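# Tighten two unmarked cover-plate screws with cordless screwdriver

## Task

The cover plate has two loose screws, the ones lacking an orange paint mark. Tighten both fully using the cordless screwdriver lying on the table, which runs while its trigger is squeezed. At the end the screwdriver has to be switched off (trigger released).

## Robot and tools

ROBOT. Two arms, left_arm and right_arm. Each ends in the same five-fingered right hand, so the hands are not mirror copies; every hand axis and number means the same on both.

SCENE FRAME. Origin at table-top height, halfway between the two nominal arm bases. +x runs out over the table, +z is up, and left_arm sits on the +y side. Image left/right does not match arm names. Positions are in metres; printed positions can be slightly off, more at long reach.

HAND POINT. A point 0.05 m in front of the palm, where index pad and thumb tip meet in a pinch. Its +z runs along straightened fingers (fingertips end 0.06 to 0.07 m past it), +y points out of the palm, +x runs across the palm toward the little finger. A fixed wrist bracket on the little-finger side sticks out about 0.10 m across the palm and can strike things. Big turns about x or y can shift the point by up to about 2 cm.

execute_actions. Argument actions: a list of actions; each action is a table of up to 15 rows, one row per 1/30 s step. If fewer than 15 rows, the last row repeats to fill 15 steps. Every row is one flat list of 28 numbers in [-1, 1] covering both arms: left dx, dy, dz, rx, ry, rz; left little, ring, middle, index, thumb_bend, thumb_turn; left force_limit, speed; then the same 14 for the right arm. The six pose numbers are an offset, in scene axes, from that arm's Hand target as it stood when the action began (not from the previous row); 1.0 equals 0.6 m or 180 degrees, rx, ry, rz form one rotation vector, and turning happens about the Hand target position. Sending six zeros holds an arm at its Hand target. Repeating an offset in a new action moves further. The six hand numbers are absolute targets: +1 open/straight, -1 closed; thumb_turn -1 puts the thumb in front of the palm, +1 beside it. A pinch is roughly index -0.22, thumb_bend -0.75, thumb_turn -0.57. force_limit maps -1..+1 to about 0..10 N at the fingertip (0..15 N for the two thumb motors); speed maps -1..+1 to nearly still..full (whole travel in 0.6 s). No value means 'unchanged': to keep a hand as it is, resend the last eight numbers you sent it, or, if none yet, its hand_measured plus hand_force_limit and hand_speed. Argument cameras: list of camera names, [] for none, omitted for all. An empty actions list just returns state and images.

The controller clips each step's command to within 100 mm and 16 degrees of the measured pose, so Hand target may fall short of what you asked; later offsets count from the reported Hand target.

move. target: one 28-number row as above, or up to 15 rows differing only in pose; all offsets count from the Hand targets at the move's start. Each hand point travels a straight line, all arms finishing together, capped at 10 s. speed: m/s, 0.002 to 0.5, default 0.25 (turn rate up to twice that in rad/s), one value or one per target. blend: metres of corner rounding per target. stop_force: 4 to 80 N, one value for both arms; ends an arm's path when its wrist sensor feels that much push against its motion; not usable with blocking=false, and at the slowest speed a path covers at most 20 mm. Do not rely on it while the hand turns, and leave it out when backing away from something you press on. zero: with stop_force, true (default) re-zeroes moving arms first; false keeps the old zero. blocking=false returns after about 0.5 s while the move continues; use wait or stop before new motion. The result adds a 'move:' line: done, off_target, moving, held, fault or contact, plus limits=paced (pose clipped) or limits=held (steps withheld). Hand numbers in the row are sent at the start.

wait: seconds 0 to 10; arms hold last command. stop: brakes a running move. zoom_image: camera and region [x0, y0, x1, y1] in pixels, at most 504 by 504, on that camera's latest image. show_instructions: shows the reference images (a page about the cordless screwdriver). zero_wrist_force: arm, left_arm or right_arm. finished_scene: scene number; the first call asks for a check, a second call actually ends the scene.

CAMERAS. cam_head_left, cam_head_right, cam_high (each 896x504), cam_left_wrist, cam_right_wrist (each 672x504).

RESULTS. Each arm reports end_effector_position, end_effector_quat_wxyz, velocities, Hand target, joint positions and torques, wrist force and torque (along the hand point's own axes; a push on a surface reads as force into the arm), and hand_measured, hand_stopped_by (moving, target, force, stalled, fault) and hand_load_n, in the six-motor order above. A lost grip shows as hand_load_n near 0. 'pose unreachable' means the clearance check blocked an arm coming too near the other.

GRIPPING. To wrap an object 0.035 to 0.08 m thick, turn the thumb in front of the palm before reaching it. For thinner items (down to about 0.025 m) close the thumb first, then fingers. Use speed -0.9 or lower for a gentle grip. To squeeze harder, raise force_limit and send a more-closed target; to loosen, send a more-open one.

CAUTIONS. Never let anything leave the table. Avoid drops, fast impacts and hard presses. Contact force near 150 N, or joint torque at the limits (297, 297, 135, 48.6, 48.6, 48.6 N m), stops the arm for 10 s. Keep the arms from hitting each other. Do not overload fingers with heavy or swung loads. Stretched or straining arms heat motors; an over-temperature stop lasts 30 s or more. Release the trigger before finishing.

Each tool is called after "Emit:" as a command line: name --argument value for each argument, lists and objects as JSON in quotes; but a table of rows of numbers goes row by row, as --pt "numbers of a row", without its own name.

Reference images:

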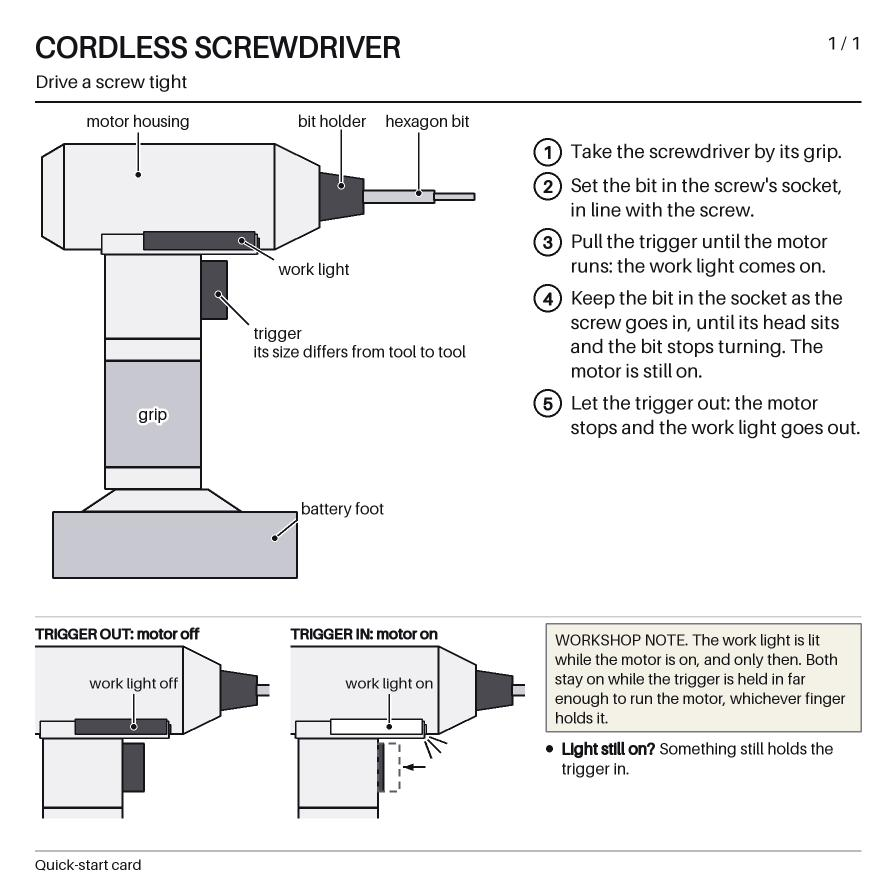

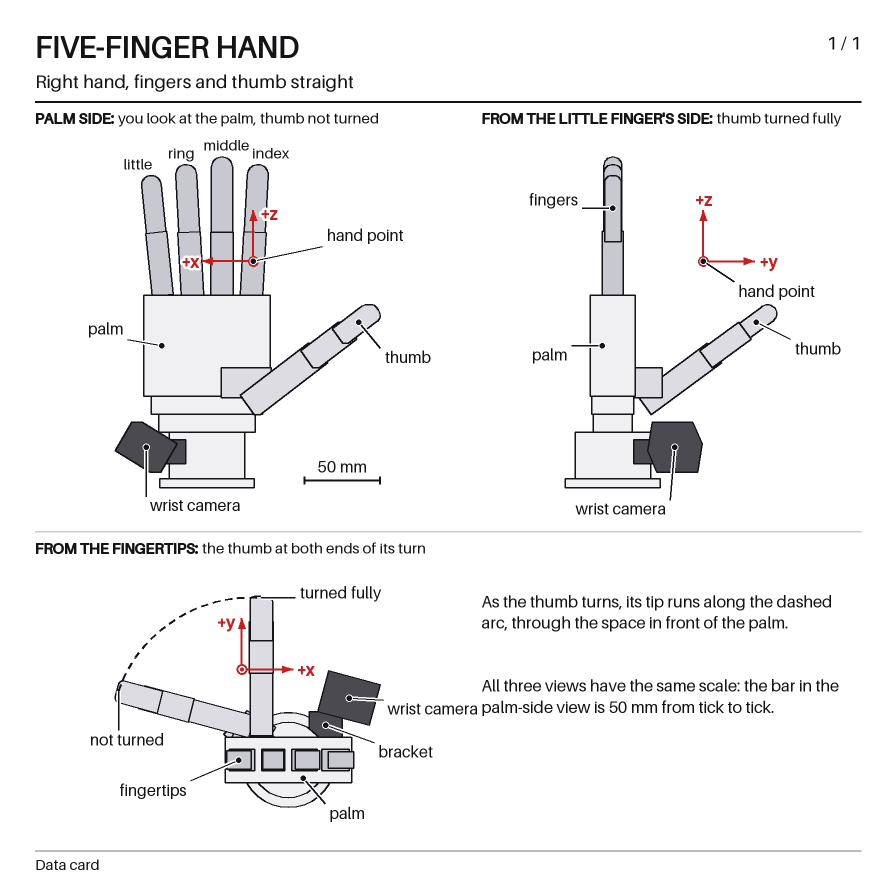

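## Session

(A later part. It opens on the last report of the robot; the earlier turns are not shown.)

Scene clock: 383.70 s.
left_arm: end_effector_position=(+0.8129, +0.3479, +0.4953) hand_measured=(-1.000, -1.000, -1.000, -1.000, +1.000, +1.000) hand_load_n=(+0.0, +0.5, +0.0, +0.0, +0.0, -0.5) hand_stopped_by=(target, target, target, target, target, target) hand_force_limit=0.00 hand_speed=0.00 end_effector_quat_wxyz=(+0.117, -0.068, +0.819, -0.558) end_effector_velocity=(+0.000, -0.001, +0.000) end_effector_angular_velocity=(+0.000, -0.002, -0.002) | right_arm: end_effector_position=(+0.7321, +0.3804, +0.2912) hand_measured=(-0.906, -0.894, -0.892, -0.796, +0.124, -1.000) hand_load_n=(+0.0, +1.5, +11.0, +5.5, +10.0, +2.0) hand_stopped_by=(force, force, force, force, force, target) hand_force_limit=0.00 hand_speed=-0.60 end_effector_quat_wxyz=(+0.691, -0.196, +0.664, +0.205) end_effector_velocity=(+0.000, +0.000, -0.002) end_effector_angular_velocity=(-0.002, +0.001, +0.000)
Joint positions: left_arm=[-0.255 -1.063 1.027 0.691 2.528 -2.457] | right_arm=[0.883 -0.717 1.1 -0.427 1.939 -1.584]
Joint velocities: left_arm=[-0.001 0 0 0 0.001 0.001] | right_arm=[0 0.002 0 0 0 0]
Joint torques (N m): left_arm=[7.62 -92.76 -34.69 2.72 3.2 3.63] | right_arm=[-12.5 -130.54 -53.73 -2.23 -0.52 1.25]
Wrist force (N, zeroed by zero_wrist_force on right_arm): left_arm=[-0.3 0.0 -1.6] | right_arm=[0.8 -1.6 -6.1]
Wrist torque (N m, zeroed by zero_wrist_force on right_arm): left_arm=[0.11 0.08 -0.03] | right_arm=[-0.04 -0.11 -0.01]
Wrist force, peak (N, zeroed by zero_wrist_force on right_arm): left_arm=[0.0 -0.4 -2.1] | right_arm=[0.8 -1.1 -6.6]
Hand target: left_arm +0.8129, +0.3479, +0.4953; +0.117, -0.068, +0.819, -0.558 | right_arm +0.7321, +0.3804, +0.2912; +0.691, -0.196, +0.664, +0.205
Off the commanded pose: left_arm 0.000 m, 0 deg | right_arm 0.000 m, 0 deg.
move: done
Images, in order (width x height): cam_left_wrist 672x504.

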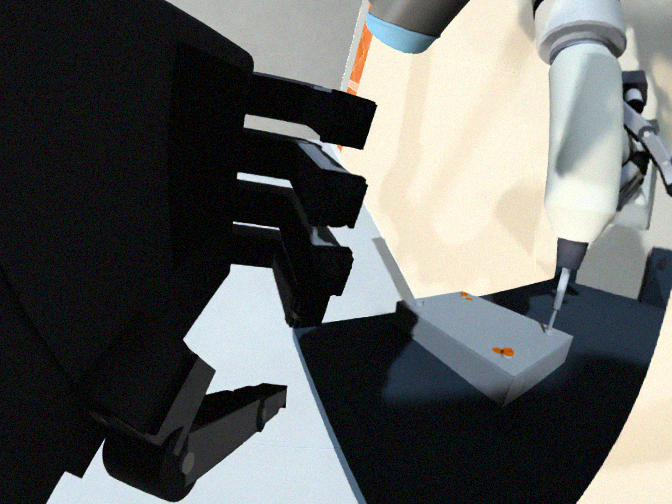

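Emit:
move --target '[0,0,0,0,0,0,-1,-1,-1,-1,1,1,0,0,-0.0107,-0.0079,0,0,0,0,-1,-1,-1,-1,-1,-1,0,-0.6]' --speed 0.02 --cameras '["cam_left_wrist"]'

Emit:
zoom_image --camera "cam_left_wrist" --region '[540, 318, 560, 338]'

Emit:
zoom_image --camera "cam_left_wrist" --region '[535, 305, 565, 335]'

Scene clock: 385.43 s.
left_arm: end_effector_position=(+0.8129, +0.3479, +0.4953) hand_measured=(-1.000, -1.000, -1.000, -1.000, +1.000, +1.000) hand_load_n=(+0.0, +0.0, +0.0, +0.0, +0.0, +0.0) hand_stopped_by=(target, target, target, target, target, target) hand_force_limit=0.00 hand_speed=0.00 end_effector_quat_wxyz=(+0.117, -0.068, +0.819, -0.558) end_effector_velocity=(+0.000, +0.000, +0.000) end_effector_angular_velocity=(+0.000, +0.000, +0.001) | right_arm: end_effector_position=(+0.7256, +0.3756, +0.2913) hand_measured=(-0.906, -0.894, -0.892, -0.796, +0.124, -1.000) hand_load_n=(+0.0, +1.0, +11.0, +5.0, +10.0, +2.5) hand_stopped_by=(force, force, force, force, force, target) hand_force_limit=0.00 hand_speed=-0.60 end_effector_quat_wxyz=(+0.692, -0.196, +0.664, +0.205) end_effector_velocity=(+0.001, +0.001, +0.003) end_effector_angular_velocity=(+0.004, -0.003, +0.000)
Joint positions: left_arm=[-0.255 -1.063 1.027 0.691 2.528 -2.457] | right_arm=[0.886 -0.729 1.123 -0.438 1.941 -1.584]
Joint velocities: left_arm=[0 0 0 0 0 0] | right_arm=[0 0 -0.004 -0.001 0 0]
Joint torques (N m): left_arm=[7.59 -90.26 -37.96 1.41 3.41 4.26] | right_arm=[8.21 -111.93 -52.64 -2.63 1.04 -1.9]
Wrist force (N, zeroed by zero_wrist_force on right_arm): left_arm=[0.1 0.0 -1.5] | right_arm=[-0.1 -1.3 -1.3]
Wrist torque (N m, zeroed by zero_wrist_force on right_arm): left_arm=[0.10 0.02 -0.01] | right_arm=[-0.10 0.04 -0.03]
Wrist force, peak (N, zeroed by zero_wrist_force on right_arm): left_arm=[-0.2 0.2 -2.2] | right_arm=[1.2 -1.4 -6.7]
Hand target: left_arm +0.8129, +0.3479, +0.4953; +0.117, -0.068, +0.819, -0.558 | right_arm +0.7256, +0.3756, +0.2912; +0.691, -0.196, +0.664, +0.205
Off the commanded pose: left_arm 0.000 m, 0 deg | right_arm 0.000 m, 0 deg.
move: done
Images, in order (width x height): cam_left_wrist 672x504.

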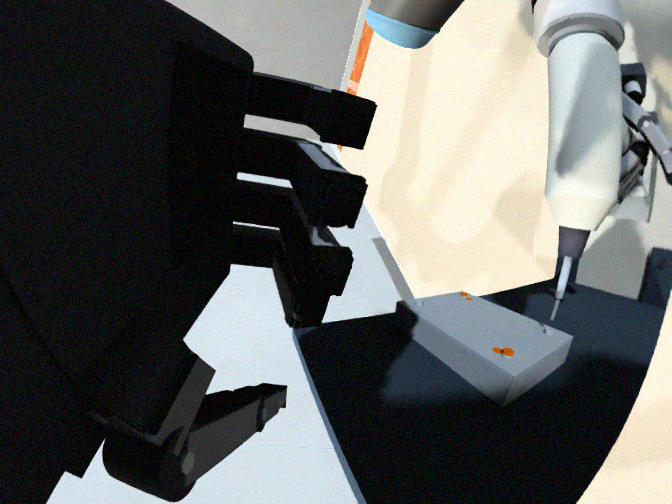

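Scaled by 25.200 from the camera's 672x504 image, which has a finer 960x720 frame.

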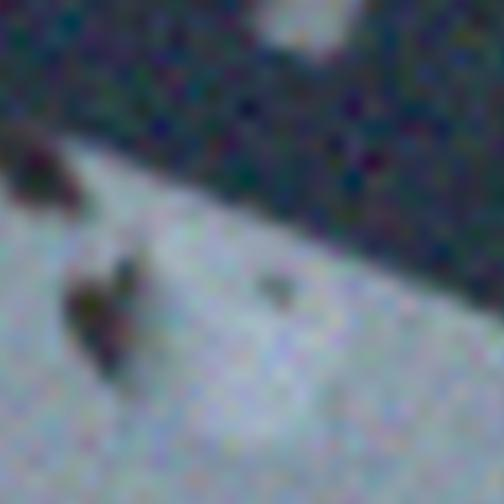

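Scaled by 16.800 from the camera's 672x504 image, which has a finer 960x720 frame.

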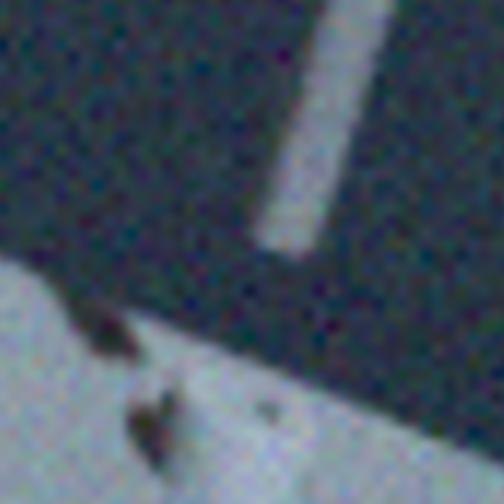

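Emit:
move --target '[-0.065,0.149,-0.022,0,0,0,-1,-1,-1,-1,1,1,0,0,0,0,0,0,0,0,-1,-1,-1,-0.4,-1,-1,0,-0.6]' --speed 0.12 --cameras '["cam_left_wrist"]'

Emit:
zoom_image --camera "cam_left_wrist" --region '[445, 260, 465, 280]'

Emit:
zoom_image --camera "cam_left_wrist" --region '[440, 245, 480, 285]'

Scene clock: 387.00 s.
left_arm: end_effector_position=(+0.7739, +0.4375, +0.4822) hand_measured=(-1.000, -1.000, -1.000, -1.000, +1.000, +1.000) hand_load_n=(+0.0, +0.0, +0.0, +0.0, +0.0, +0.0) hand_stopped_by=(target, target, target, target, target, target) hand_force_limit=0.00 hand_speed=0.00 end_effector_quat_wxyz=(+0.117, -0.068, +0.819, -0.558) end_effector_velocity=(+0.001, +0.000, +0.000) end_effector_angular_velocity=(+0.000, -0.001, +0.002) | right_arm: end_effector_position=(+0.7256, +0.3756, +0.2912) hand_measured=(-0.906, -0.894, -0.892, -0.400, +0.124, -1.000) hand_load_n=(+0.0, +1.0, +11.5, +0.0, +9.5, +3.0) hand_stopped_by=(force, force, force, target, force, target) hand_force_limit=0.00 hand_speed=-0.60 end_effector_quat_wxyz=(+0.691, -0.196, +0.664, +0.205) end_effector_velocity=(+0.000, +0.000, +0.000) end_effector_angular_velocity=(+0.000, +0.000, +0.000)
Joint positions: left_arm=[-0.15 -1.11 1.135 0.736 2.608 -2.331] | right_arm=[0.886 -0.729 1.123 -0.438 1.941 -1.584]
Joint velocities: left_arm=[0 0 -0.001 -0.002 -0.001 -0.002] | right_arm=[0 0 0 0 0 0]
Joint torques (N m): left_arm=[-9.97 -53.39 -52.26 -0.85 -1.24 -3.78] | right_arm=[-12.39 -110.3 -50.05 -2.52 -0.49 -1.85]
Wrist force (N, zeroed by zero_wrist_force on right_arm): left_arm=[-0.4 0.2 -1.4] | right_arm=[0.2 -1.4 -1.5]
Wrist torque (N m, zeroed by zero_wrist_force on right_arm): left_arm=[0.11 0.08 -0.02] | right_arm=[-0.11 0.00 -0.01]
Wrist force, peak (N, zeroed by zero_wrist_force on right_arm): left_arm=[0.1 0.6 -3.2] | right_arm=[0.5 -1.6 -1.6]
Hand target: left_arm +0.7740, +0.4375, +0.4821; +0.117, -0.068, +0.819, -0.558 | right_arm +0.7256, +0.3756, +0.2912; +0.691, -0.196, +0.664, +0.205
Off the commanded pose: left_arm 0.000 m, 0 deg | right_arm 0.000 m, 0 deg.
move: done
Images, in order (width x height): cam_left_wrist 672x504.

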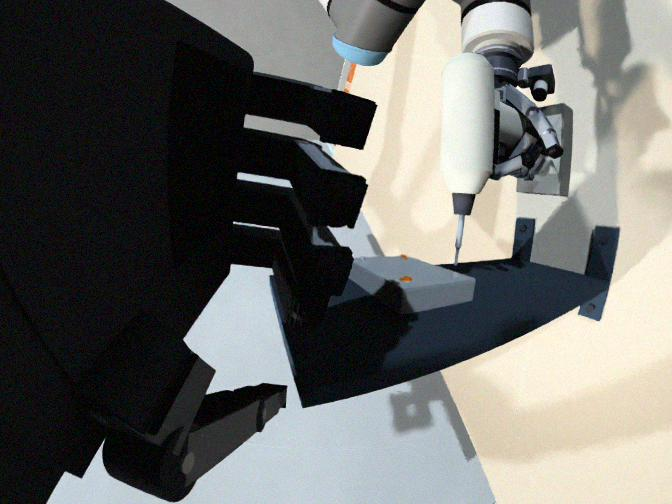

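Scaled by 25.200 from the camera's 672x504 image, which has a finer 960x720 frame.

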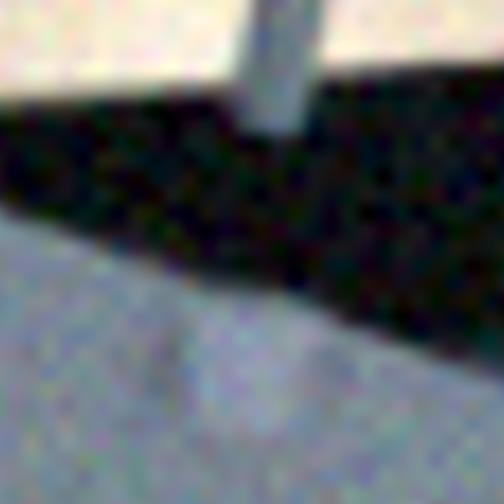

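Scaled by 12.600 from the camera's 672x504 image, which has a finer 960x720 frame.

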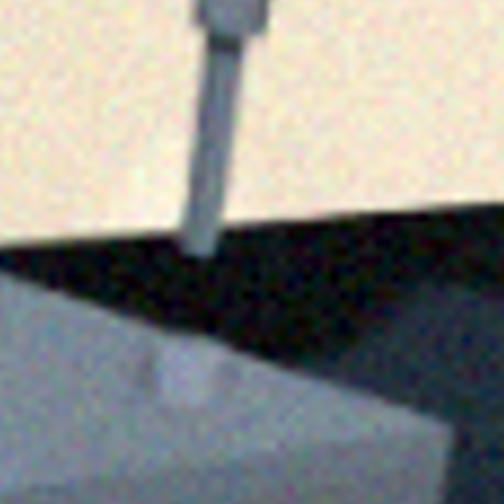

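Emit:
move --pt "0 0 0 0 0 0 -1 -1 -1 -1 1 1 0 0 0 0 0.0108 0 0 0 -1 -1 -1 -0.4 -1 -1 0 -0.6" --pt "0 0 0 0 0 0 -1 -1 -1 -1 1 1 0 0 0.01370 0.00987 0.0108 0 0 0 -1 -1 -1 -0.4 -1 -1 0 -0.6" --speed 0.01 --stop_force 5 --cameras '["cam_left_wrist"]'

Emit:
zoom_image --camera "cam_left_wrist" --region '[445, 260, 465, 280]'

Scene clock: 390.17 s.
left_arm: end_effector_position=(+0.7740, +0.4375, +0.4821) hand_measured=(-1.000, -1.000, -1.000, -1.000, +1.000, +1.000) hand_load_n=(+0.0, +0.0, +0.0, +0.0, +0.0, +0.0) hand_stopped_by=(target, target, target, target, target, target) hand_force_limit=0.00 hand_speed=0.00 end_effector_quat_wxyz=(+0.117, -0.068, +0.819, -0.558) end_effector_velocity=(+0.000, +0.000, +0.000) end_effector_angular_velocity=(+0.000, +0.000, +0.000) | right_arm: end_effector_position=(+0.7339, +0.3815, +0.2977) hand_measured=(-0.906, -0.894, -0.892, -0.400, +0.124, -1.000) hand_load_n=(+0.0, +1.0, +11.5, +0.0, +9.5, +3.0) hand_stopped_by=(force, force, force, target, force, target) hand_force_limit=0.00 hand_speed=-0.60 end_effector_quat_wxyz=(+0.691, -0.196, +0.664, +0.205) end_effector_velocity=(+0.000, +0.000, +0.003) end_effector_angular_velocity=(+0.003, -0.001, +0.000)
Joint positions: left_arm=[-0.15 -1.11 1.135 0.736 2.608 -2.331] | right_arm=[0.882 -0.718 1.09 -0.416 1.938 -1.584]
Joint velocities: left_arm=[0 0 0 0 0 0] | right_arm=[0 -0.002 0 -0.001 0 0.001]
Joint torques (N m): left_arm=[4.63 -53.25 -45.93 -0.8 -0.65 -3.53] | right_arm=[2.58 -131.64 -41.92 -6.66 0.99 2.01]
Wrist force (N, zeroed by zero_wrist_force on right_arm): left_arm=[-0.2 -0.1 -1.7] | right_arm=[0.4 -1.4 -1.3]
Wrist torque (N m, zeroed by zero_wrist_force on right_arm): left_arm=[0.08 0.07 -0.02] | right_arm=[-0.13 -0.02 -0.01]
Wrist force, peak (N, zeroed by zero_wrist_force on right_arm): left_arm=[-0.3 0.1 -2.1] | right_arm=[0.1 -1.5 -2.0]
Hand target: left_arm +0.7740, +0.4375, +0.4821; +0.117, -0.068, +0.819, -0.558 | right_arm +0.7339, +0.3816, +0.2977; +0.691, -0.196, +0.664, +0.205
Off the commanded pose: left_arm 0.000 m, 0 deg | right_arm 0.000 m, 0 deg.
move: done
Images, in order (width x height): cam_left_wrist 672x504.

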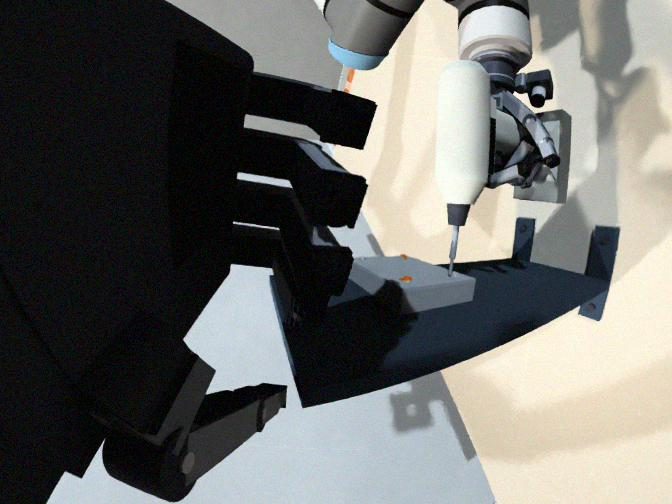

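Scaled by 25.200 from the camera's 672x504 image, which has a finer 960x720 frame.

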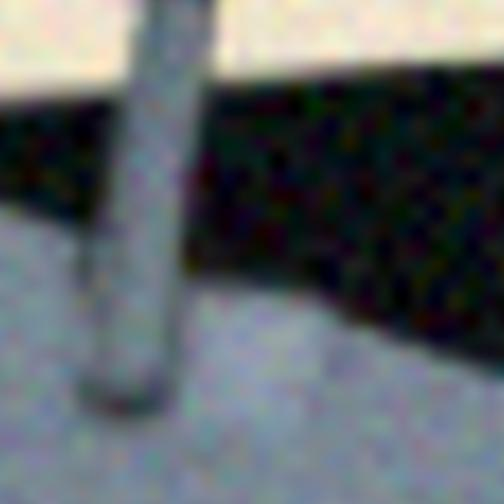

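Emit:
move --target '[0,0,0,0,0,0,-1,-1,-1,-1,1,1,0,0,0,0,-0.009,0,0,0,-1,-1,-1,-0.4,-1,-1,0,-0.6]' --speed 0.003 --stop_force 4 --cameras '["cam_left_wrist"]'

Emit:
zoom_image --camera "cam_left_wrist" --region '[445, 260, 465, 280]'

Scene clock: 392.70 s.
left_arm: end_effector_position=(+0.7740, +0.4375, +0.4821) hand_measured=(-1.000, -1.000, -1.000, -1.000, +1.000, +1.000) hand_load_n=(+0.0, +0.0, +0.0, +0.0, +0.0, +0.0) hand_stopped_by=(target, target, target, target, target, target) hand_force_limit=0.00 hand_speed=0.00 end_effector_quat_wxyz=(+0.117, -0.068, +0.819, -0.558) end_effector_velocity=(+0.000, +0.000, +0.000) end_effector_angular_velocity=(+0.000, +0.001, +0.000) | right_arm: end_effector_position=(+0.7339, +0.3816, +0.2923) hand_measured=(-0.906, -0.892, -0.892, -0.400, +0.124, -1.000) hand_load_n=(+0.0, +3.0, +11.5, +0.0, +9.5, +2.5) hand_stopped_by=(force, force, force, target, force, target) hand_force_limit=0.00 hand_speed=-0.60 end_effector_quat_wxyz=(+0.691, -0.196, +0.664, +0.205) end_effector_velocity=(+0.000, +0.000, +0.001) end_effector_angular_velocity=(+0.000, +0.000, +0.000)
Joint positions: left_arm=[-0.15 -1.11 1.135 0.736 2.608 -2.331] | right_arm=[0.882 -0.714 1.094 -0.423 1.938 -1.584]
Joint velocities: left_arm=[0 0 0 0 0 -0.001] | right_arm=[0 0 0 0 0 0]
Joint torques (N m): left_arm=[9.37 -52.79 -36.85 -0.13 -0.09 -3.14] | right_arm=[13.59 -119.31 -44.88 -0.73 1.1 2.04]
Wrist force (N, zeroed by zero_wrist_force on right_arm): left_arm=[-0.3 -0.3 -1.8] | right_arm=[-3.8 -1.3 -0.3]
Wrist torque (N m, zeroed by zero_wrist_force on right_arm): left_arm=[0.06 0.09 -0.04] | right_arm=[-0.20 -0.33 -0.15]
Wrist force, peak (N, zeroed by zero_wrist_force on right_arm): left_arm=[0.0 -0.1 -2.1] | right_arm=[-4.4 -1.6 -0.4]
Hand target: left_arm +0.7740, +0.4375, +0.4821; +0.117, -0.068, +0.819, -0.558 | right_arm +0.7339, +0.3816, +0.2924; +0.691, -0.196, +0.664, +0.205
Off the commanded pose: left_arm 0.000 m, 0 deg | right_arm 0.000 m, 0 deg.
move: contact (right_arm)
Images, in order (width x height): cam_left_wrist 672x504.

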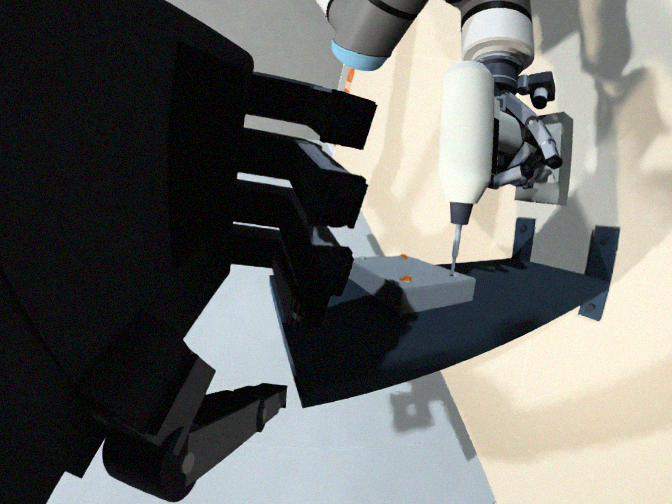

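Scaled by 25.200 from the camera's 672x504 image, which has a finer 960x720 frame.

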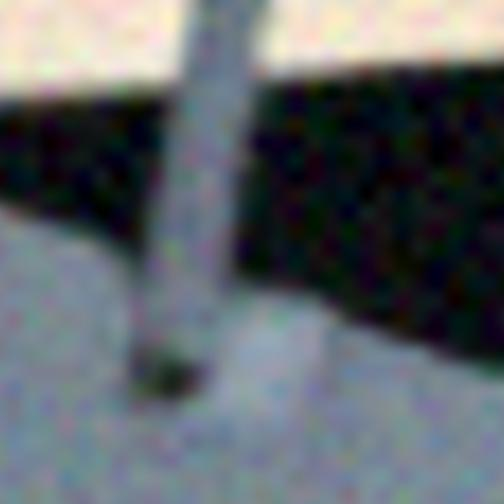

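Emit:
move --pt "0 0 0 0 0 0 -1 -1 -1 -1 1 1 0 0 -0.00805 -0.0059 0.001 0 0 0 -1 -1 -1 -0.4 -1 -1 0 -0.6" --pt "0 0 0 0 0 0 -1 -1 -1 -1 1 1 0 0 -0.00845 -0.0054 -0.0058 0 0 0 -1 -1 -1 -0.4 -1 -1 0 -0.6" --speed 0.01 --cameras '[]'

Emit:
zero_wrist_force --arm "right_arm"

Emit:
move --target '[0,0,0,0,0,0,-1,-1,-1,-1,1,1,0,0,0.009,0.0066,0,0,0,0,-1,-1,-1,-1,-1,-1,0,-0.6]' --speed 0.003 --stop_force 4 --cameras '["cam_left_wrist"]'

Emit:
zoom_image --camera "cam_left_wrist" --region '[445, 260, 465, 280]'

Scene clock: 395.27 s.
left_arm: end_effector_position=(+0.7740, +0.4375, +0.4821) hand_measured=(-1.000, -1.000, -1.000, -1.000, +1.000, +1.000) hand_load_n=(+0.0, +0.0, +0.0, +0.0, +0.0, +0.0) hand_stopped_by=(target, target, target, target, target, target) hand_force_limit=0.00 hand_speed=0.00 end_effector_quat_wxyz=(+0.117, -0.068, +0.819, -0.558) end_effector_velocity=(+0.000, +0.001, +0.000) end_effector_angular_velocity=(+0.000, -0.001, +0.001) | right_arm: end_effector_position=(+0.7288, +0.3783, +0.2888) hand_measured=(-0.906, -0.892, -0.892, -0.400, +0.124, -1.000) hand_load_n=(+0.0, +2.0, +12.0, -0.5, +9.0, +3.5) hand_stopped_by=(force, force, force, target, force, target) hand_force_limit=0.00 hand_speed=-0.60 end_effector_quat_wxyz=(+0.691, -0.196, +0.664, +0.205) end_effector_velocity=(+0.000, +0.000, +0.001) end_effector_angular_velocity=(+0.000, +0.000, +0.000)
Joint positions: left_arm=[-0.15 -1.11 1.135 0.736 2.608 -2.331] | right_arm=[0.885 -0.721 1.112 -0.435 1.94 -1.584]
Joint velocities: left_arm=[0.001 0 0 -0.001 0 0] | right_arm=[0 -0.001 0 0.001 0 0]
Joint torques (N m): left_arm=[6.4 -56.29 -29.56 0.13 -0.02 -3.48] | right_arm=[13.44 -121.63 -43.34 -5.07 2.01 -1.21]
Wrist force (N, zeroed by zero_wrist_force on right_arm): left_arm=[-0.4 0.0 -1.9] | right_arm=[0.4 -1.3 -1.3]
Wrist torque (N m, zeroed by zero_wrist_force on right_arm): left_arm=[0.11 0.11 -0.04] | right_arm=[-0.11 -0.02 0.00]
Wrist force, peak (N, zeroed by zero_wrist_force on right_arm): left_arm=[-0.2 0.3 -2.1] | right_arm=[-4.2 -1.2 -0.5]
Hand target: left_arm +0.7740, +0.4375, +0.4821; +0.117, -0.068, +0.819, -0.558 | right_arm +0.7288, +0.3783, +0.2889; +0.691, -0.196, +0.664, +0.205
Off the commanded pose: left_arm 0.000 m, 0 deg | right_arm 0.000 m, 0 deg.
move: done
No camera images: "cameras" was empty.

Wrist force sensor zeroed.

Scene clock: 397.90 s.
left_arm: end_effector_position=(+0.7740, +0.4375, +0.4821) hand_measured=(-1.000, -1.000, -1.000, -1.000, +1.000, +1.000) hand_load_n=(+0.0, -0.5, +0.0, +0.0, +0.0, -0.5) hand_stopped_by=(target, target, target, target, target, target) hand_force_limit=0.00 hand_speed=0.00 end_effector_quat_wxyz=(+0.117, -0.068, +0.819, -0.558) end_effector_velocity=(+0.000, +0.001, +0.000) end_effector_angular_velocity=(+0.000, +0.000, +0.001) | right_arm: end_effector_position=(+0.7326, +0.3811, +0.2889) hand_measured=(-0.906, -0.892, -0.892, -0.796, +0.124, -1.000) hand_load_n=(+0.0, +1.5, +10.5, +5.0, +10.5, +2.0) hand_stopped_by=(force, force, force, force, force, target) hand_force_limit=0.00 hand_speed=-0.60 end_effector_quat_wxyz=(+0.691, -0.196, +0.664, +0.205) end_effector_velocity=(+0.000, +0.000, +0.001) end_effector_angular_velocity=(+0.000, +0.000, +0.000)
Joint positions: left_arm=[-0.15 -1.11 1.135 0.736 2.608 -2.331] | right_arm=[0.883 -0.713 1.099 -0.429 1.939 -1.584]
Joint velocities: left_arm=[0.001 0 0 -0.001 0 0] | right_arm=[0 -0.001 0 0 0 0]
Joint torques (N m): left_arm=[6.68 -57.36 -29 0.49 0.26 -3.42] | right_arm=[-1.16 -129.62 -43.63 -6.48 1.32 1.26]
Wrist force (N, zeroed by zero_wrist_force on right_arm): left_arm=[0.0 -0.1 -1.8] | right_arm=[0.3 -0.4 -3.5]
Wrist torque (N m, zeroed by zero_wrist_force on right_arm): left_arm=[0.10 0.03 -0.01] | right_arm=[0.00 -0.08 -0.02]
Wrist force, peak (N, zeroed by zero_wrist_force on right_arm): left_arm=[0.1 0.4 -2.2] | right_arm=[1.0 -0.4 -8.2]
Hand target: left_arm +0.7740, +0.4375, +0.4821; +0.117, -0.068, +0.819, -0.558 | right_arm +0.7326, +0.3811, +0.2889; +0.691, -0.196, +0.664, +0.205
Off the commanded pose: left_arm 0.000 m, 0 deg | right_arm 0.002 m, 0 deg.
move: contact (right_arm)
Images, in order (width x height): cam_left_wrist 672x504.

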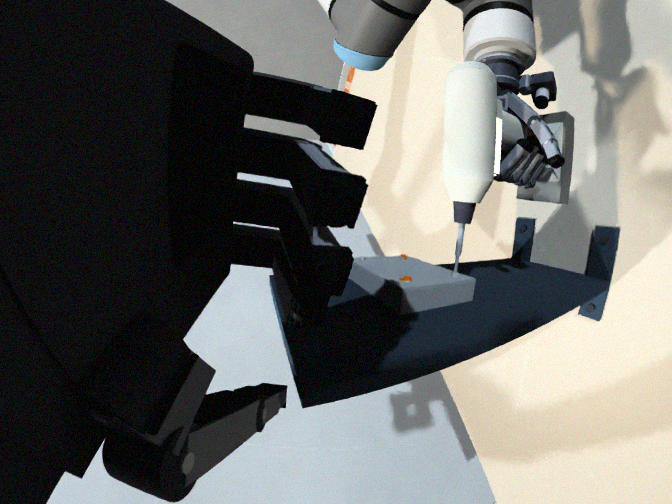

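Scaled by 25.200 from the camera's 672x504 image, which has a finer 960x720 frame.

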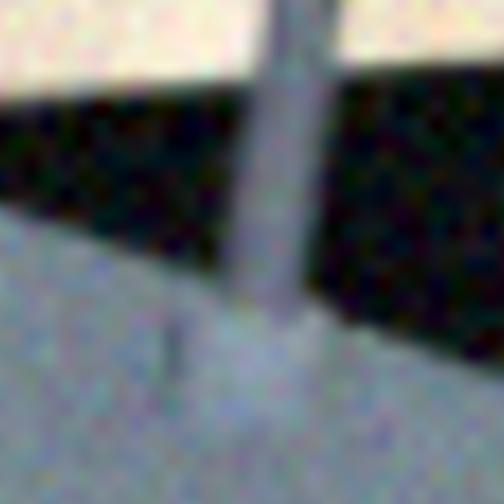

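Emit:
move --target '[0,0,0,0,0,0,-1,-1,-1,-1,1,1,0,0,0.0027,0.002,0,0,0,0,-1,-1,-1,-1,-1,-1,0,-0.6]' --speed 0.002 --stop_force 6 --cameras '["cam_left_wrist"]'

Emit:
zoom_image --camera "cam_left_wrist" --region '[445, 260, 465, 280]'

Scene clock: 399.37 s.
left_arm: end_effector_position=(+0.7740, +0.4375, +0.4821) hand_measured=(-1.000, -1.000, -1.000, -1.000, +1.000, +1.000) hand_load_n=(+0.0, +0.0, +0.0, +0.0, +0.0, +0.0) hand_stopped_by=(target, target, target, target, target, target) hand_force_limit=0.00 hand_speed=0.00 end_effector_quat_wxyz=(+0.117, -0.068, +0.819, -0.558) end_effector_velocity=(+0.000, -0.001, +0.001) end_effector_angular_velocity=(+0.000, -0.001, -0.001) | right_arm: end_effector_position=(+0.7329, +0.3814, +0.2889) hand_measured=(-0.906, -0.894, -0.892, -0.796, +0.124, -1.000) hand_load_n=(+0.0, +1.0, +10.0, +5.0, +11.0, +1.5) hand_stopped_by=(force, force, force, force, force, target) hand_force_limit=0.00 hand_speed=-0.60 end_effector_quat_wxyz=(+0.691, -0.196, +0.664, +0.205) end_effector_velocity=(+0.000, +0.000, +0.000) end_effector_angular_velocity=(-0.001, +0.001, +0.000)
Joint positions: left_arm=[-0.15 -1.11 1.135 0.736 2.608 -2.331] | right_arm=[0.883 -0.713 1.097 -0.428 1.939 -1.584]
Joint velocities: left_arm=[-0.001 -0.001 0 0 0 0] | right_arm=[0 0 0 0.001 0 0]
Joint torques (N m): left_arm=[6.55 -57.65 -28.72 0.67 0.45 -3.22] | right_arm=[3.98 -124.72 -50.9 -6.18 1.95 1.28]
Wrist force (N, zeroed by zero_wrist_force on right_arm): left_arm=[0.0 0.2 -1.4] | right_arm=[3.2 -0.4 -13.4]
Wrist torque (N m, zeroed by zero_wrist_force on right_arm): left_arm=[0.11 0.02 0.00] | right_arm=[0.25 -0.11 -0.02]
Wrist force, peak (N, zeroed by zero_wrist_force on right_arm): left_arm=[-0.2 0.0 -2.3] | right_arm=[4.6 -0.2 -17.8]
Hand target: left_arm +0.7740, +0.4375, +0.4821; +0.117, -0.068, +0.819, -0.558 | right_arm +0.7329, +0.3814, +0.2889; +0.691, -0.196, +0.664, +0.205
Off the commanded pose: left_arm 0.000 m, 0 deg | right_arm 0.002 m, 0 deg.
move: contact (right_arm)
Images, in order (width x height): cam_left_wrist 672x504.

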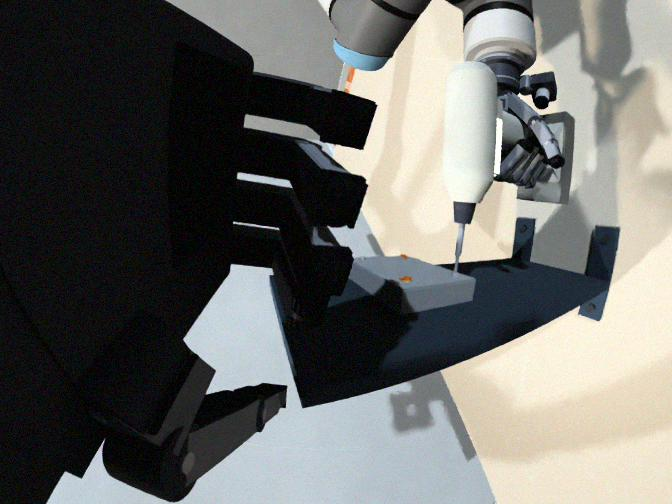

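Scaled by 25.200 from the camera's 672x504 image, which has a finer 960x720 frame.

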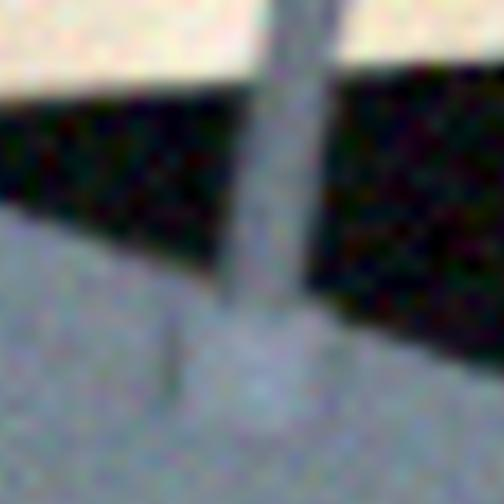

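Emit:
move --target '[0,0,0,0,0,0,-1,-1,-1,-1,1,1,0,0,-0.0004,-0.0003,-0.0013,0,0,0,-1,-1,-1,-1,-1,-1,0,-0.6]' --speed 0.002 --cameras '[]'

Emit:
move --target '[0.065,-0.149,0.022,0,0,0,-1,-1,-1,-1,1,1,0,0,0,0,0,0,0,0,-1,-1,-1,-1,-1,-1,0,-0.6]' --speed 0.12 --cameras '["cam_left_wrist"]'

Emit:
zoom_image --camera "cam_left_wrist" --region '[540, 318, 560, 338]'

Scene clock: 400.23 s.
left_arm: end_effector_position=(+0.7740, +0.4375, +0.4821) hand_measured=(-1.000, -1.000, -1.000, -1.000, +1.000, +1.000) hand_load_n=(+0.0, +0.0, +0.5, +0.0, +0.0, +0.0) hand_stopped_by=(target, target, target, target, target, target) hand_force_limit=0.00 hand_speed=0.00 end_effector_quat_wxyz=(+0.117, -0.068, +0.819, -0.558) end_effector_velocity=(+0.000, -0.001, +0.000) end_effector_angular_velocity=(+0.000, +0.001, -0.001) | right_arm: end_effector_position=(+0.7327, +0.3812, +0.2881) hand_measured=(-0.906, -0.894, -0.892, -0.796, +0.124, -1.000) hand_load_n=(+0.0, +1.5, +10.5, +5.0, +11.0, +2.0) hand_stopped_by=(force, force, force, force, force, target) hand_force_limit=0.00 hand_speed=-0.60 end_effector_quat_wxyz=(+0.691, -0.196, +0.664, +0.205) end_effector_velocity=(+0.000, +0.000, +0.001) end_effector_angular_velocity=(+0.000, +0.000, +0.000)
Joint positions: left_arm=[-0.15 -1.11 1.135 0.736 2.608 -2.331] | right_arm=[0.883 -0.713 1.099 -0.43 1.939 -1.584]
Joint velocities: left_arm=[-0.001 0 0 0 0 0] | right_arm=[0 -0.001 0 0 0 0]
Joint torques (N m): left_arm=[4.88 -55.33 -28.55 0.71 0.16 -3.53] | right_arm=[12.99 -110.9 -40.33 -5.76 2.06 1.14]
Wrist force (N, zeroed by zero_wrist_force on right_arm): left_arm=[-0.1 -0.1 -2.0] | right_arm=[-1.8 -0.5 -2.2]
Wrist torque (N m, zeroed by zero_wrist_force on right_arm): left_arm=[0.10 0.06 -0.02] | right_arm=[0.01 -0.21 -0.07]
Wrist force, peak (N, zeroed by zero_wrist_force on right_arm): left_arm=[-0.2 -0.2 -2.0] | right_arm=[4.2 -0.5 -16.2]
Hand target: left_arm +0.7740, +0.4375, +0.4821; +0.117, -0.068, +0.819, -0.558 | right_arm +0.7326, +0.3813, +0.2881; +0.691, -0.196, +0.664, +0.205
Off the commanded pose: left_arm 0.000 m, 0 deg | right_arm 0.000 m, 0 deg.
move: done
No camera images: "cameras" was empty.

Scene clock: 401.40 s.
left_arm: end_effector_position=(+0.8131, +0.3479, +0.4953) hand_measured=(-1.000, -1.000, -1.000, -1.000, +1.000, +1.000) hand_load_n=(+0.0, +0.0, +0.0, +0.0, +0.0, +0.0) hand_stopped_by=(target, target, target, target, target, target) hand_force_limit=0.00 hand_speed=0.00 end_effector_quat_wxyz=(+0.117, -0.068, +0.819, -0.558) end_effector_velocity=(-0.002, +0.001, -0.001) end_effector_angular_velocity=(+0.000, +0.001, -0.003) | right_arm: end_effector_position=(+0.7326, +0.3813, +0.2881) hand_measured=(-0.906, -0.894, -0.892, -0.796, +0.124, -1.000) hand_load_n=(+0.0, +1.5, +10.5, +5.0, +10.5, +2.0) hand_stopped_by=(force, force, force, force, force, target) hand_force_limit=0.00 hand_speed=-0.60 end_effector_quat_wxyz=(+0.691, -0.196, +0.664, +0.205) end_effector_velocity=(+0.000, +0.000, -0.001) end_effector_angular_velocity=(+0.000, +0.000, +0.000)
Joint positions: left_arm=[-0.255 -1.062 1.026 0.69 2.528 -2.457] | right_arm=[0.883 -0.713 1.099 -0.43 1.939 -1.584]
Joint velocities: left_arm=[0.001 -0.002 0.005 0.001 0.003 0.004] | right_arm=[0 0.001 0 -0.001 0 0]
Joint torques (N m): left_arm=[6.49 -96.89 -29.48 4.68 3.71 4.57] | right_arm=[12.96 -112.6 -41.67 -1.5 1.52 0.59]
Wrist force (N, zeroed by zero_wrist_force on right_arm): left_arm=[0.4 -0.1 -2.2] | right_arm=[-1.7 0.1 -2.4]
Wrist torque (N m, zeroed by zero_wrist_force on right_arm): left_arm=[0.12 0.00 0.00] | right_arm=[0.14 -0.14 -0.04]
Wrist force, peak (N, zeroed by zero_wrist_force on right_arm): left_arm=[0.2 0.8 -3.1] | right_arm=[-1.8 -0.5 -2.8]
Hand target: left_arm +0.8129, +0.3480, +0.4953; +0.117, -0.068, +0.819, -0.558 | right_arm +0.7326, +0.3813, +0.2881; +0.691, -0.196, +0.664, +0.205
Off the commanded pose: left_arm 0.000 m, 0 deg | right_arm 0.000 m, 0 deg.
move: done
Images, in order (width x height): cam_left_wrist 672x504.

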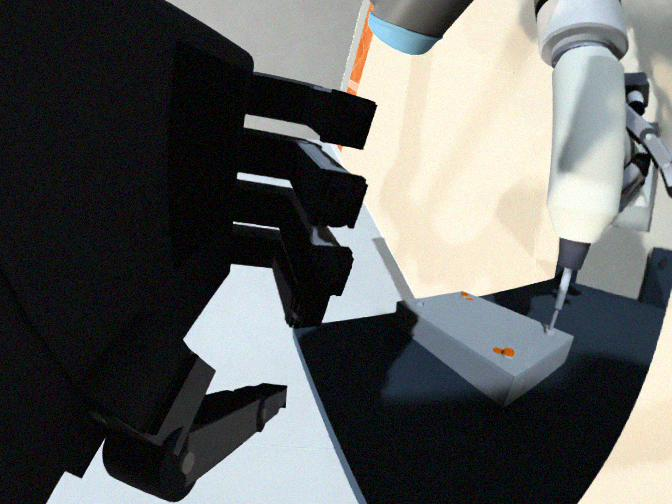

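Scaled by 25.200 from the camera's 672x504 image, which has a finer 960x720 frame.

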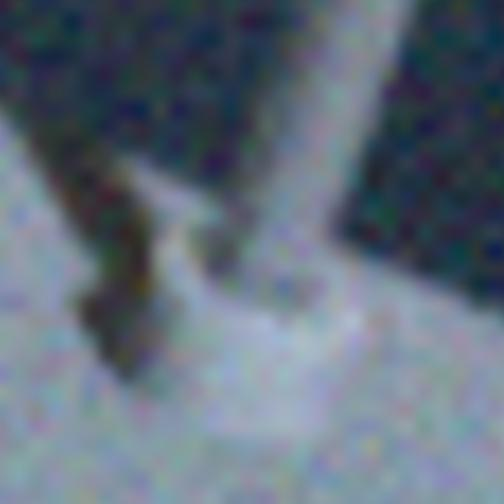

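Emit:
wait --seconds 0.1

Emit:
zoom_image --camera "cam_left_wrist" --region '[520, 40, 672, 260]'

Scene clock: 401.70 s.
left_arm: end_effector_position=(+0.8130, +0.3479, +0.4953) hand_measured=(-1.000, -1.000, -1.000, -1.000, +1.000, +1.000) hand_load_n=(+0.0, +0.0, +0.0, +0.0, +0.0, -0.5) hand_stopped_by=(target, target, target, target, target, target) hand_force_limit=0.00 hand_speed=0.00 end_effector_quat_wxyz=(+0.117, -0.068, +0.819, -0.558) end_effector_velocity=(+0.000, +0.000, +0.000) end_effector_angular_velocity=(+0.000, +0.001, -0.001) | right_arm: end_effector_position=(+0.7326, +0.3813, +0.2881) hand_measured=(-0.906, -0.894, -0.892, -0.796, +0.124, -1.000) hand_load_n=(+0.0, +2.0, +11.0, +5.0, +10.5, +2.0) hand_stopped_by=(force, force, force, force, force, target) hand_force_limit=0.00 hand_speed=-0.60 end_effector_quat_wxyz=(+0.691, -0.196, +0.664, +0.205) end_effector_velocity=(+0.000, +0.000, -0.003) end_effector_angular_velocity=(-0.002, +0.002, +0.000)
Joint positions: left_arm=[-0.255 -1.062 1.027 0.691 2.528 -2.457] | right_arm=[0.883 -0.713 1.099 -0.43 1.939 -1.584]
Joint velocities: left_arm=[0 0 0 0 0.001 0] | right_arm=[0 0.002 0 0.001 0 0]
Joint torques (N m): left_arm=[0.63 -96.26 -27.79 4.69 3.59 4.06] | right_arm=[12.62 -112.83 -42.57 -1.52 1.15 0.52]
Wrist force (N, zeroed by zero_wrist_force on right_arm): left_arm=[-0.3 -0.2 -2.0] | right_arm=[-1.4 -0.5 -1.9]
Wrist torque (N m, zeroed by zero_wrist_force on right_arm): left_arm=[0.09 0.10 -0.04] | right_arm=[0.04 -0.20 -0.04]
Wrist force, peak (N, zeroed by zero_wrist_force on right_arm): left_arm=[-0.3 -0.2 -2.0] | right_arm=[-1.8 -0.3 -2.6]
Hand target: left_arm +0.8129, +0.3480, +0.4953; +0.117, -0.068, +0.819, -0.558 | right_arm +0.7326, +0.3813, +0.2881; +0.691, -0.196, +0.664, +0.205
Off the commanded pose: left_arm 0.000 m, 0 deg | right_arm 0.000 m, 0 deg.
wait: 0.10 s; at rest from the start

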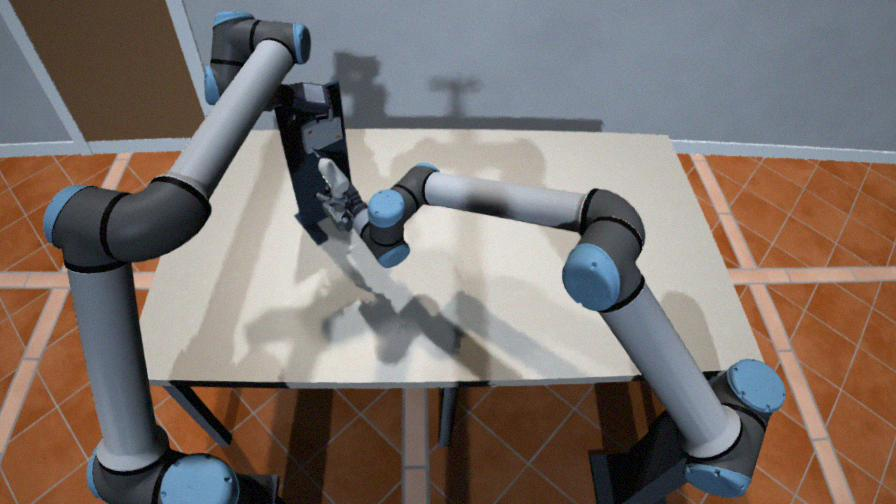

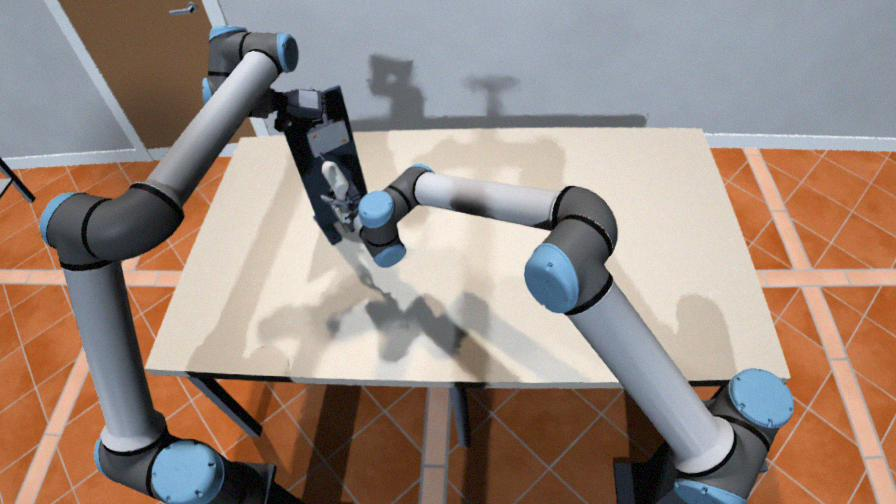

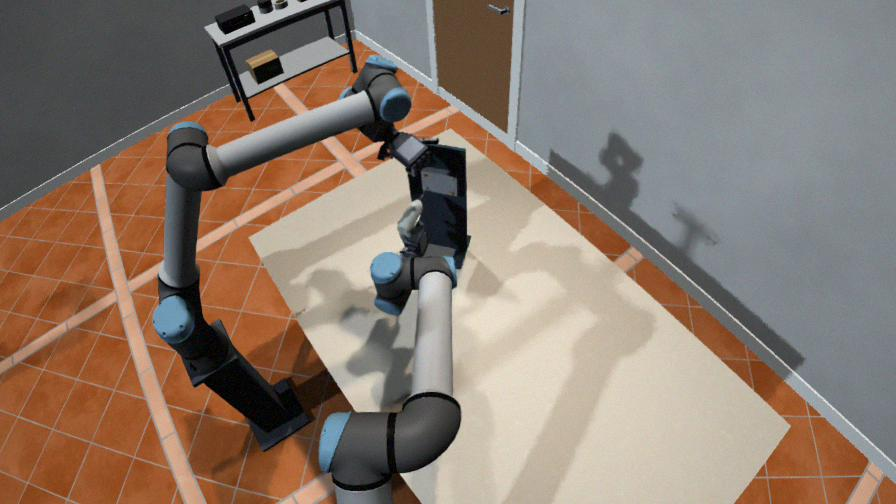

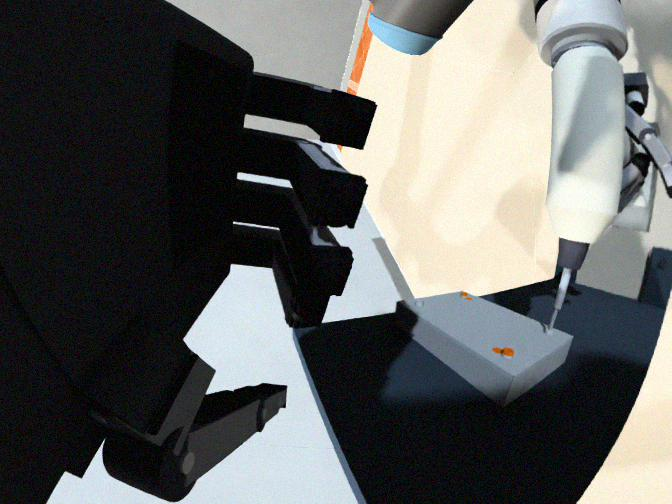

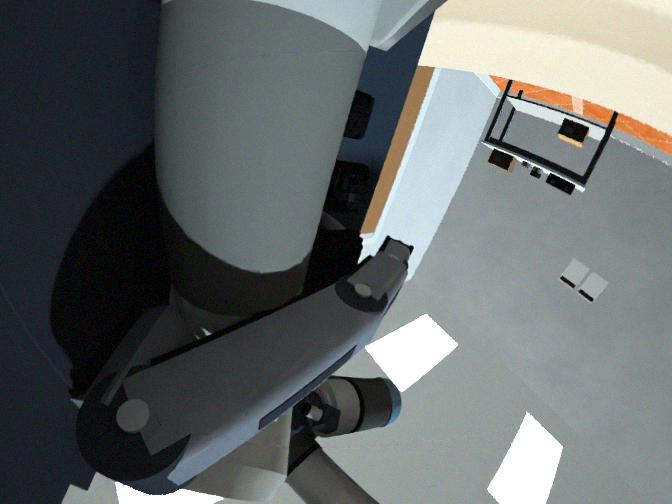

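Scaled by 2.291 from the camera's 672x504 image, which has a finer 960x720 frame.

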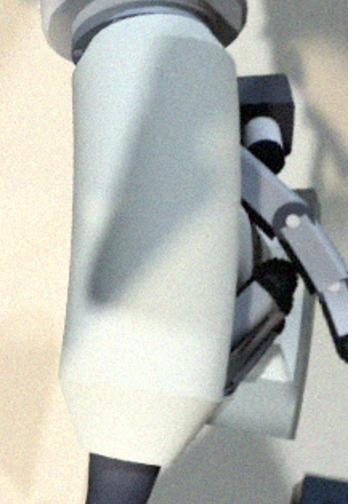

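Emit:
zoom_image --camera "cam_high" --region '[380, 180, 470, 270]'

Emit:
zoom_image --camera "cam_right_wrist" --region '[100, 180, 420, 420]'

Scaled by 5.600.

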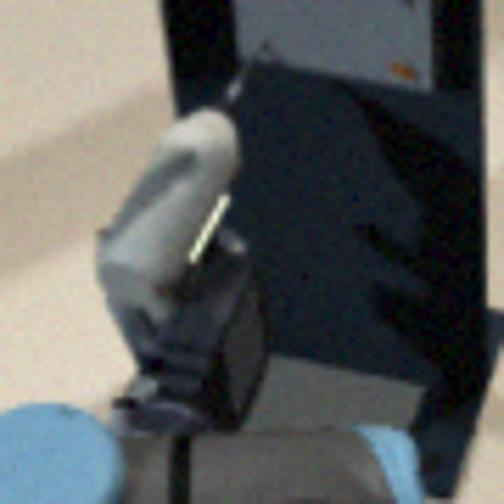

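Scaled by 1.575 from the camera's 672x504 image, which has a finer 960x720 frame.

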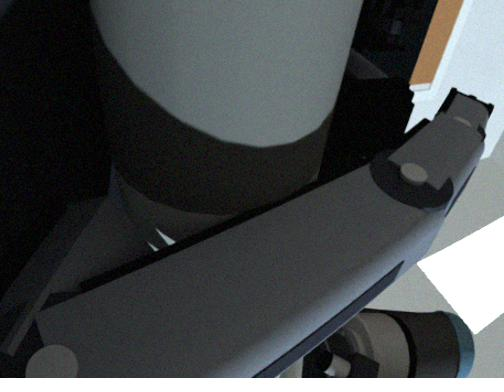

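Emit:
move --target '[0,0,0,0,0,0,-1,-1,-1,-1,1,1,0,0,0.00067,0.0005,0.0003,0,0,0,-1,-1,-1,-1,-1,-1,0,-0.6]' --speed 0.002 --cameras '[]'

Scene clock: 402.60 s.
left_arm: end_effector_position=(+0.8129, +0.3480, +0.4953) hand_measured=(-1.000, -1.000, -1.000, -1.000, +1.000, +1.000) hand_load_n=(+0.0, +0.0, +0.0, -0.5, +0.0, +0.0) hand_stopped_by=(target, target, target, target, target, target) hand_force_limit=0.00 hand_speed=0.00 end_effector_quat_wxyz=(+0.117, -0.068, +0.819, -0.558) end_effector_velocity=(+0.000, +0.000, +0.000) end_effector_angular_velocity=(+0.001, -0.001, +0.000) | right_arm: end_effector_position=(+0.7329, +0.3816, +0.2882) hand_measured=(-0.906, -0.894, -0.892, -0.796, +0.124, -1.000) hand_load_n=(+0.0, +1.5, +10.0, +5.0, +11.0, +2.0) hand_stopped_by=(force, force, force, force, force, target) hand_force_limit=0.00 hand_speed=-0.60 end_effector_quat_wxyz=(+0.691, -0.196, +0.664, +0.205) end_effector_velocity=(+0.000, +0.000, -0.001) end_effector_angular_velocity=(-0.001, +0.000, +0.000)
Joint positions: left_arm=[-0.255 -1.062 1.027 0.691 2.528 -2.457] | right_arm=[0.883 -0.712 1.097 -0.429 1.939 -1.584]
Joint velocities: left_arm=[0 0 0 0 -0.001 0.001] | right_arm=[0 0.001 0 0 0 0]
Joint torques (N m): left_arm=[3.53 -91.42 -29.97 3.48 3.78 3.67] | right_arm=[-13.05 -119.57 -50.1 -4.31 -1.07 0.55]
Wrist force (N, zeroed by zero_wrist_force on right_arm): left_arm=[-0.3 0.2 -1.6] | right_arm=[0.9 0.3 -7.3]
Wrist torque (N m, zeroed by zero_wrist_force on right_arm): left_arm=[0.14 0.09 -0.03] | right_arm=[0.27 -0.26 0.04]
Wrist force, peak (N, zeroed by zero_wrist_force on right_arm): left_arm=[0.0 0.1 -2.0] | right_arm=[2.0 -0.7 -12.1]
Hand target: left_arm +0.8129, +0.3480, +0.4953; +0.117, -0.068, +0.819, -0.558 | right_arm +0.7330, +0.3816, +0.2883; +0.691, -0.196, +0.664, +0.205
Off the commanded pose: left_arm 0.000 m, 0 deg | right_arm 0.000 m, 0 deg.
move: done
No camera images: "cameras" was empty.


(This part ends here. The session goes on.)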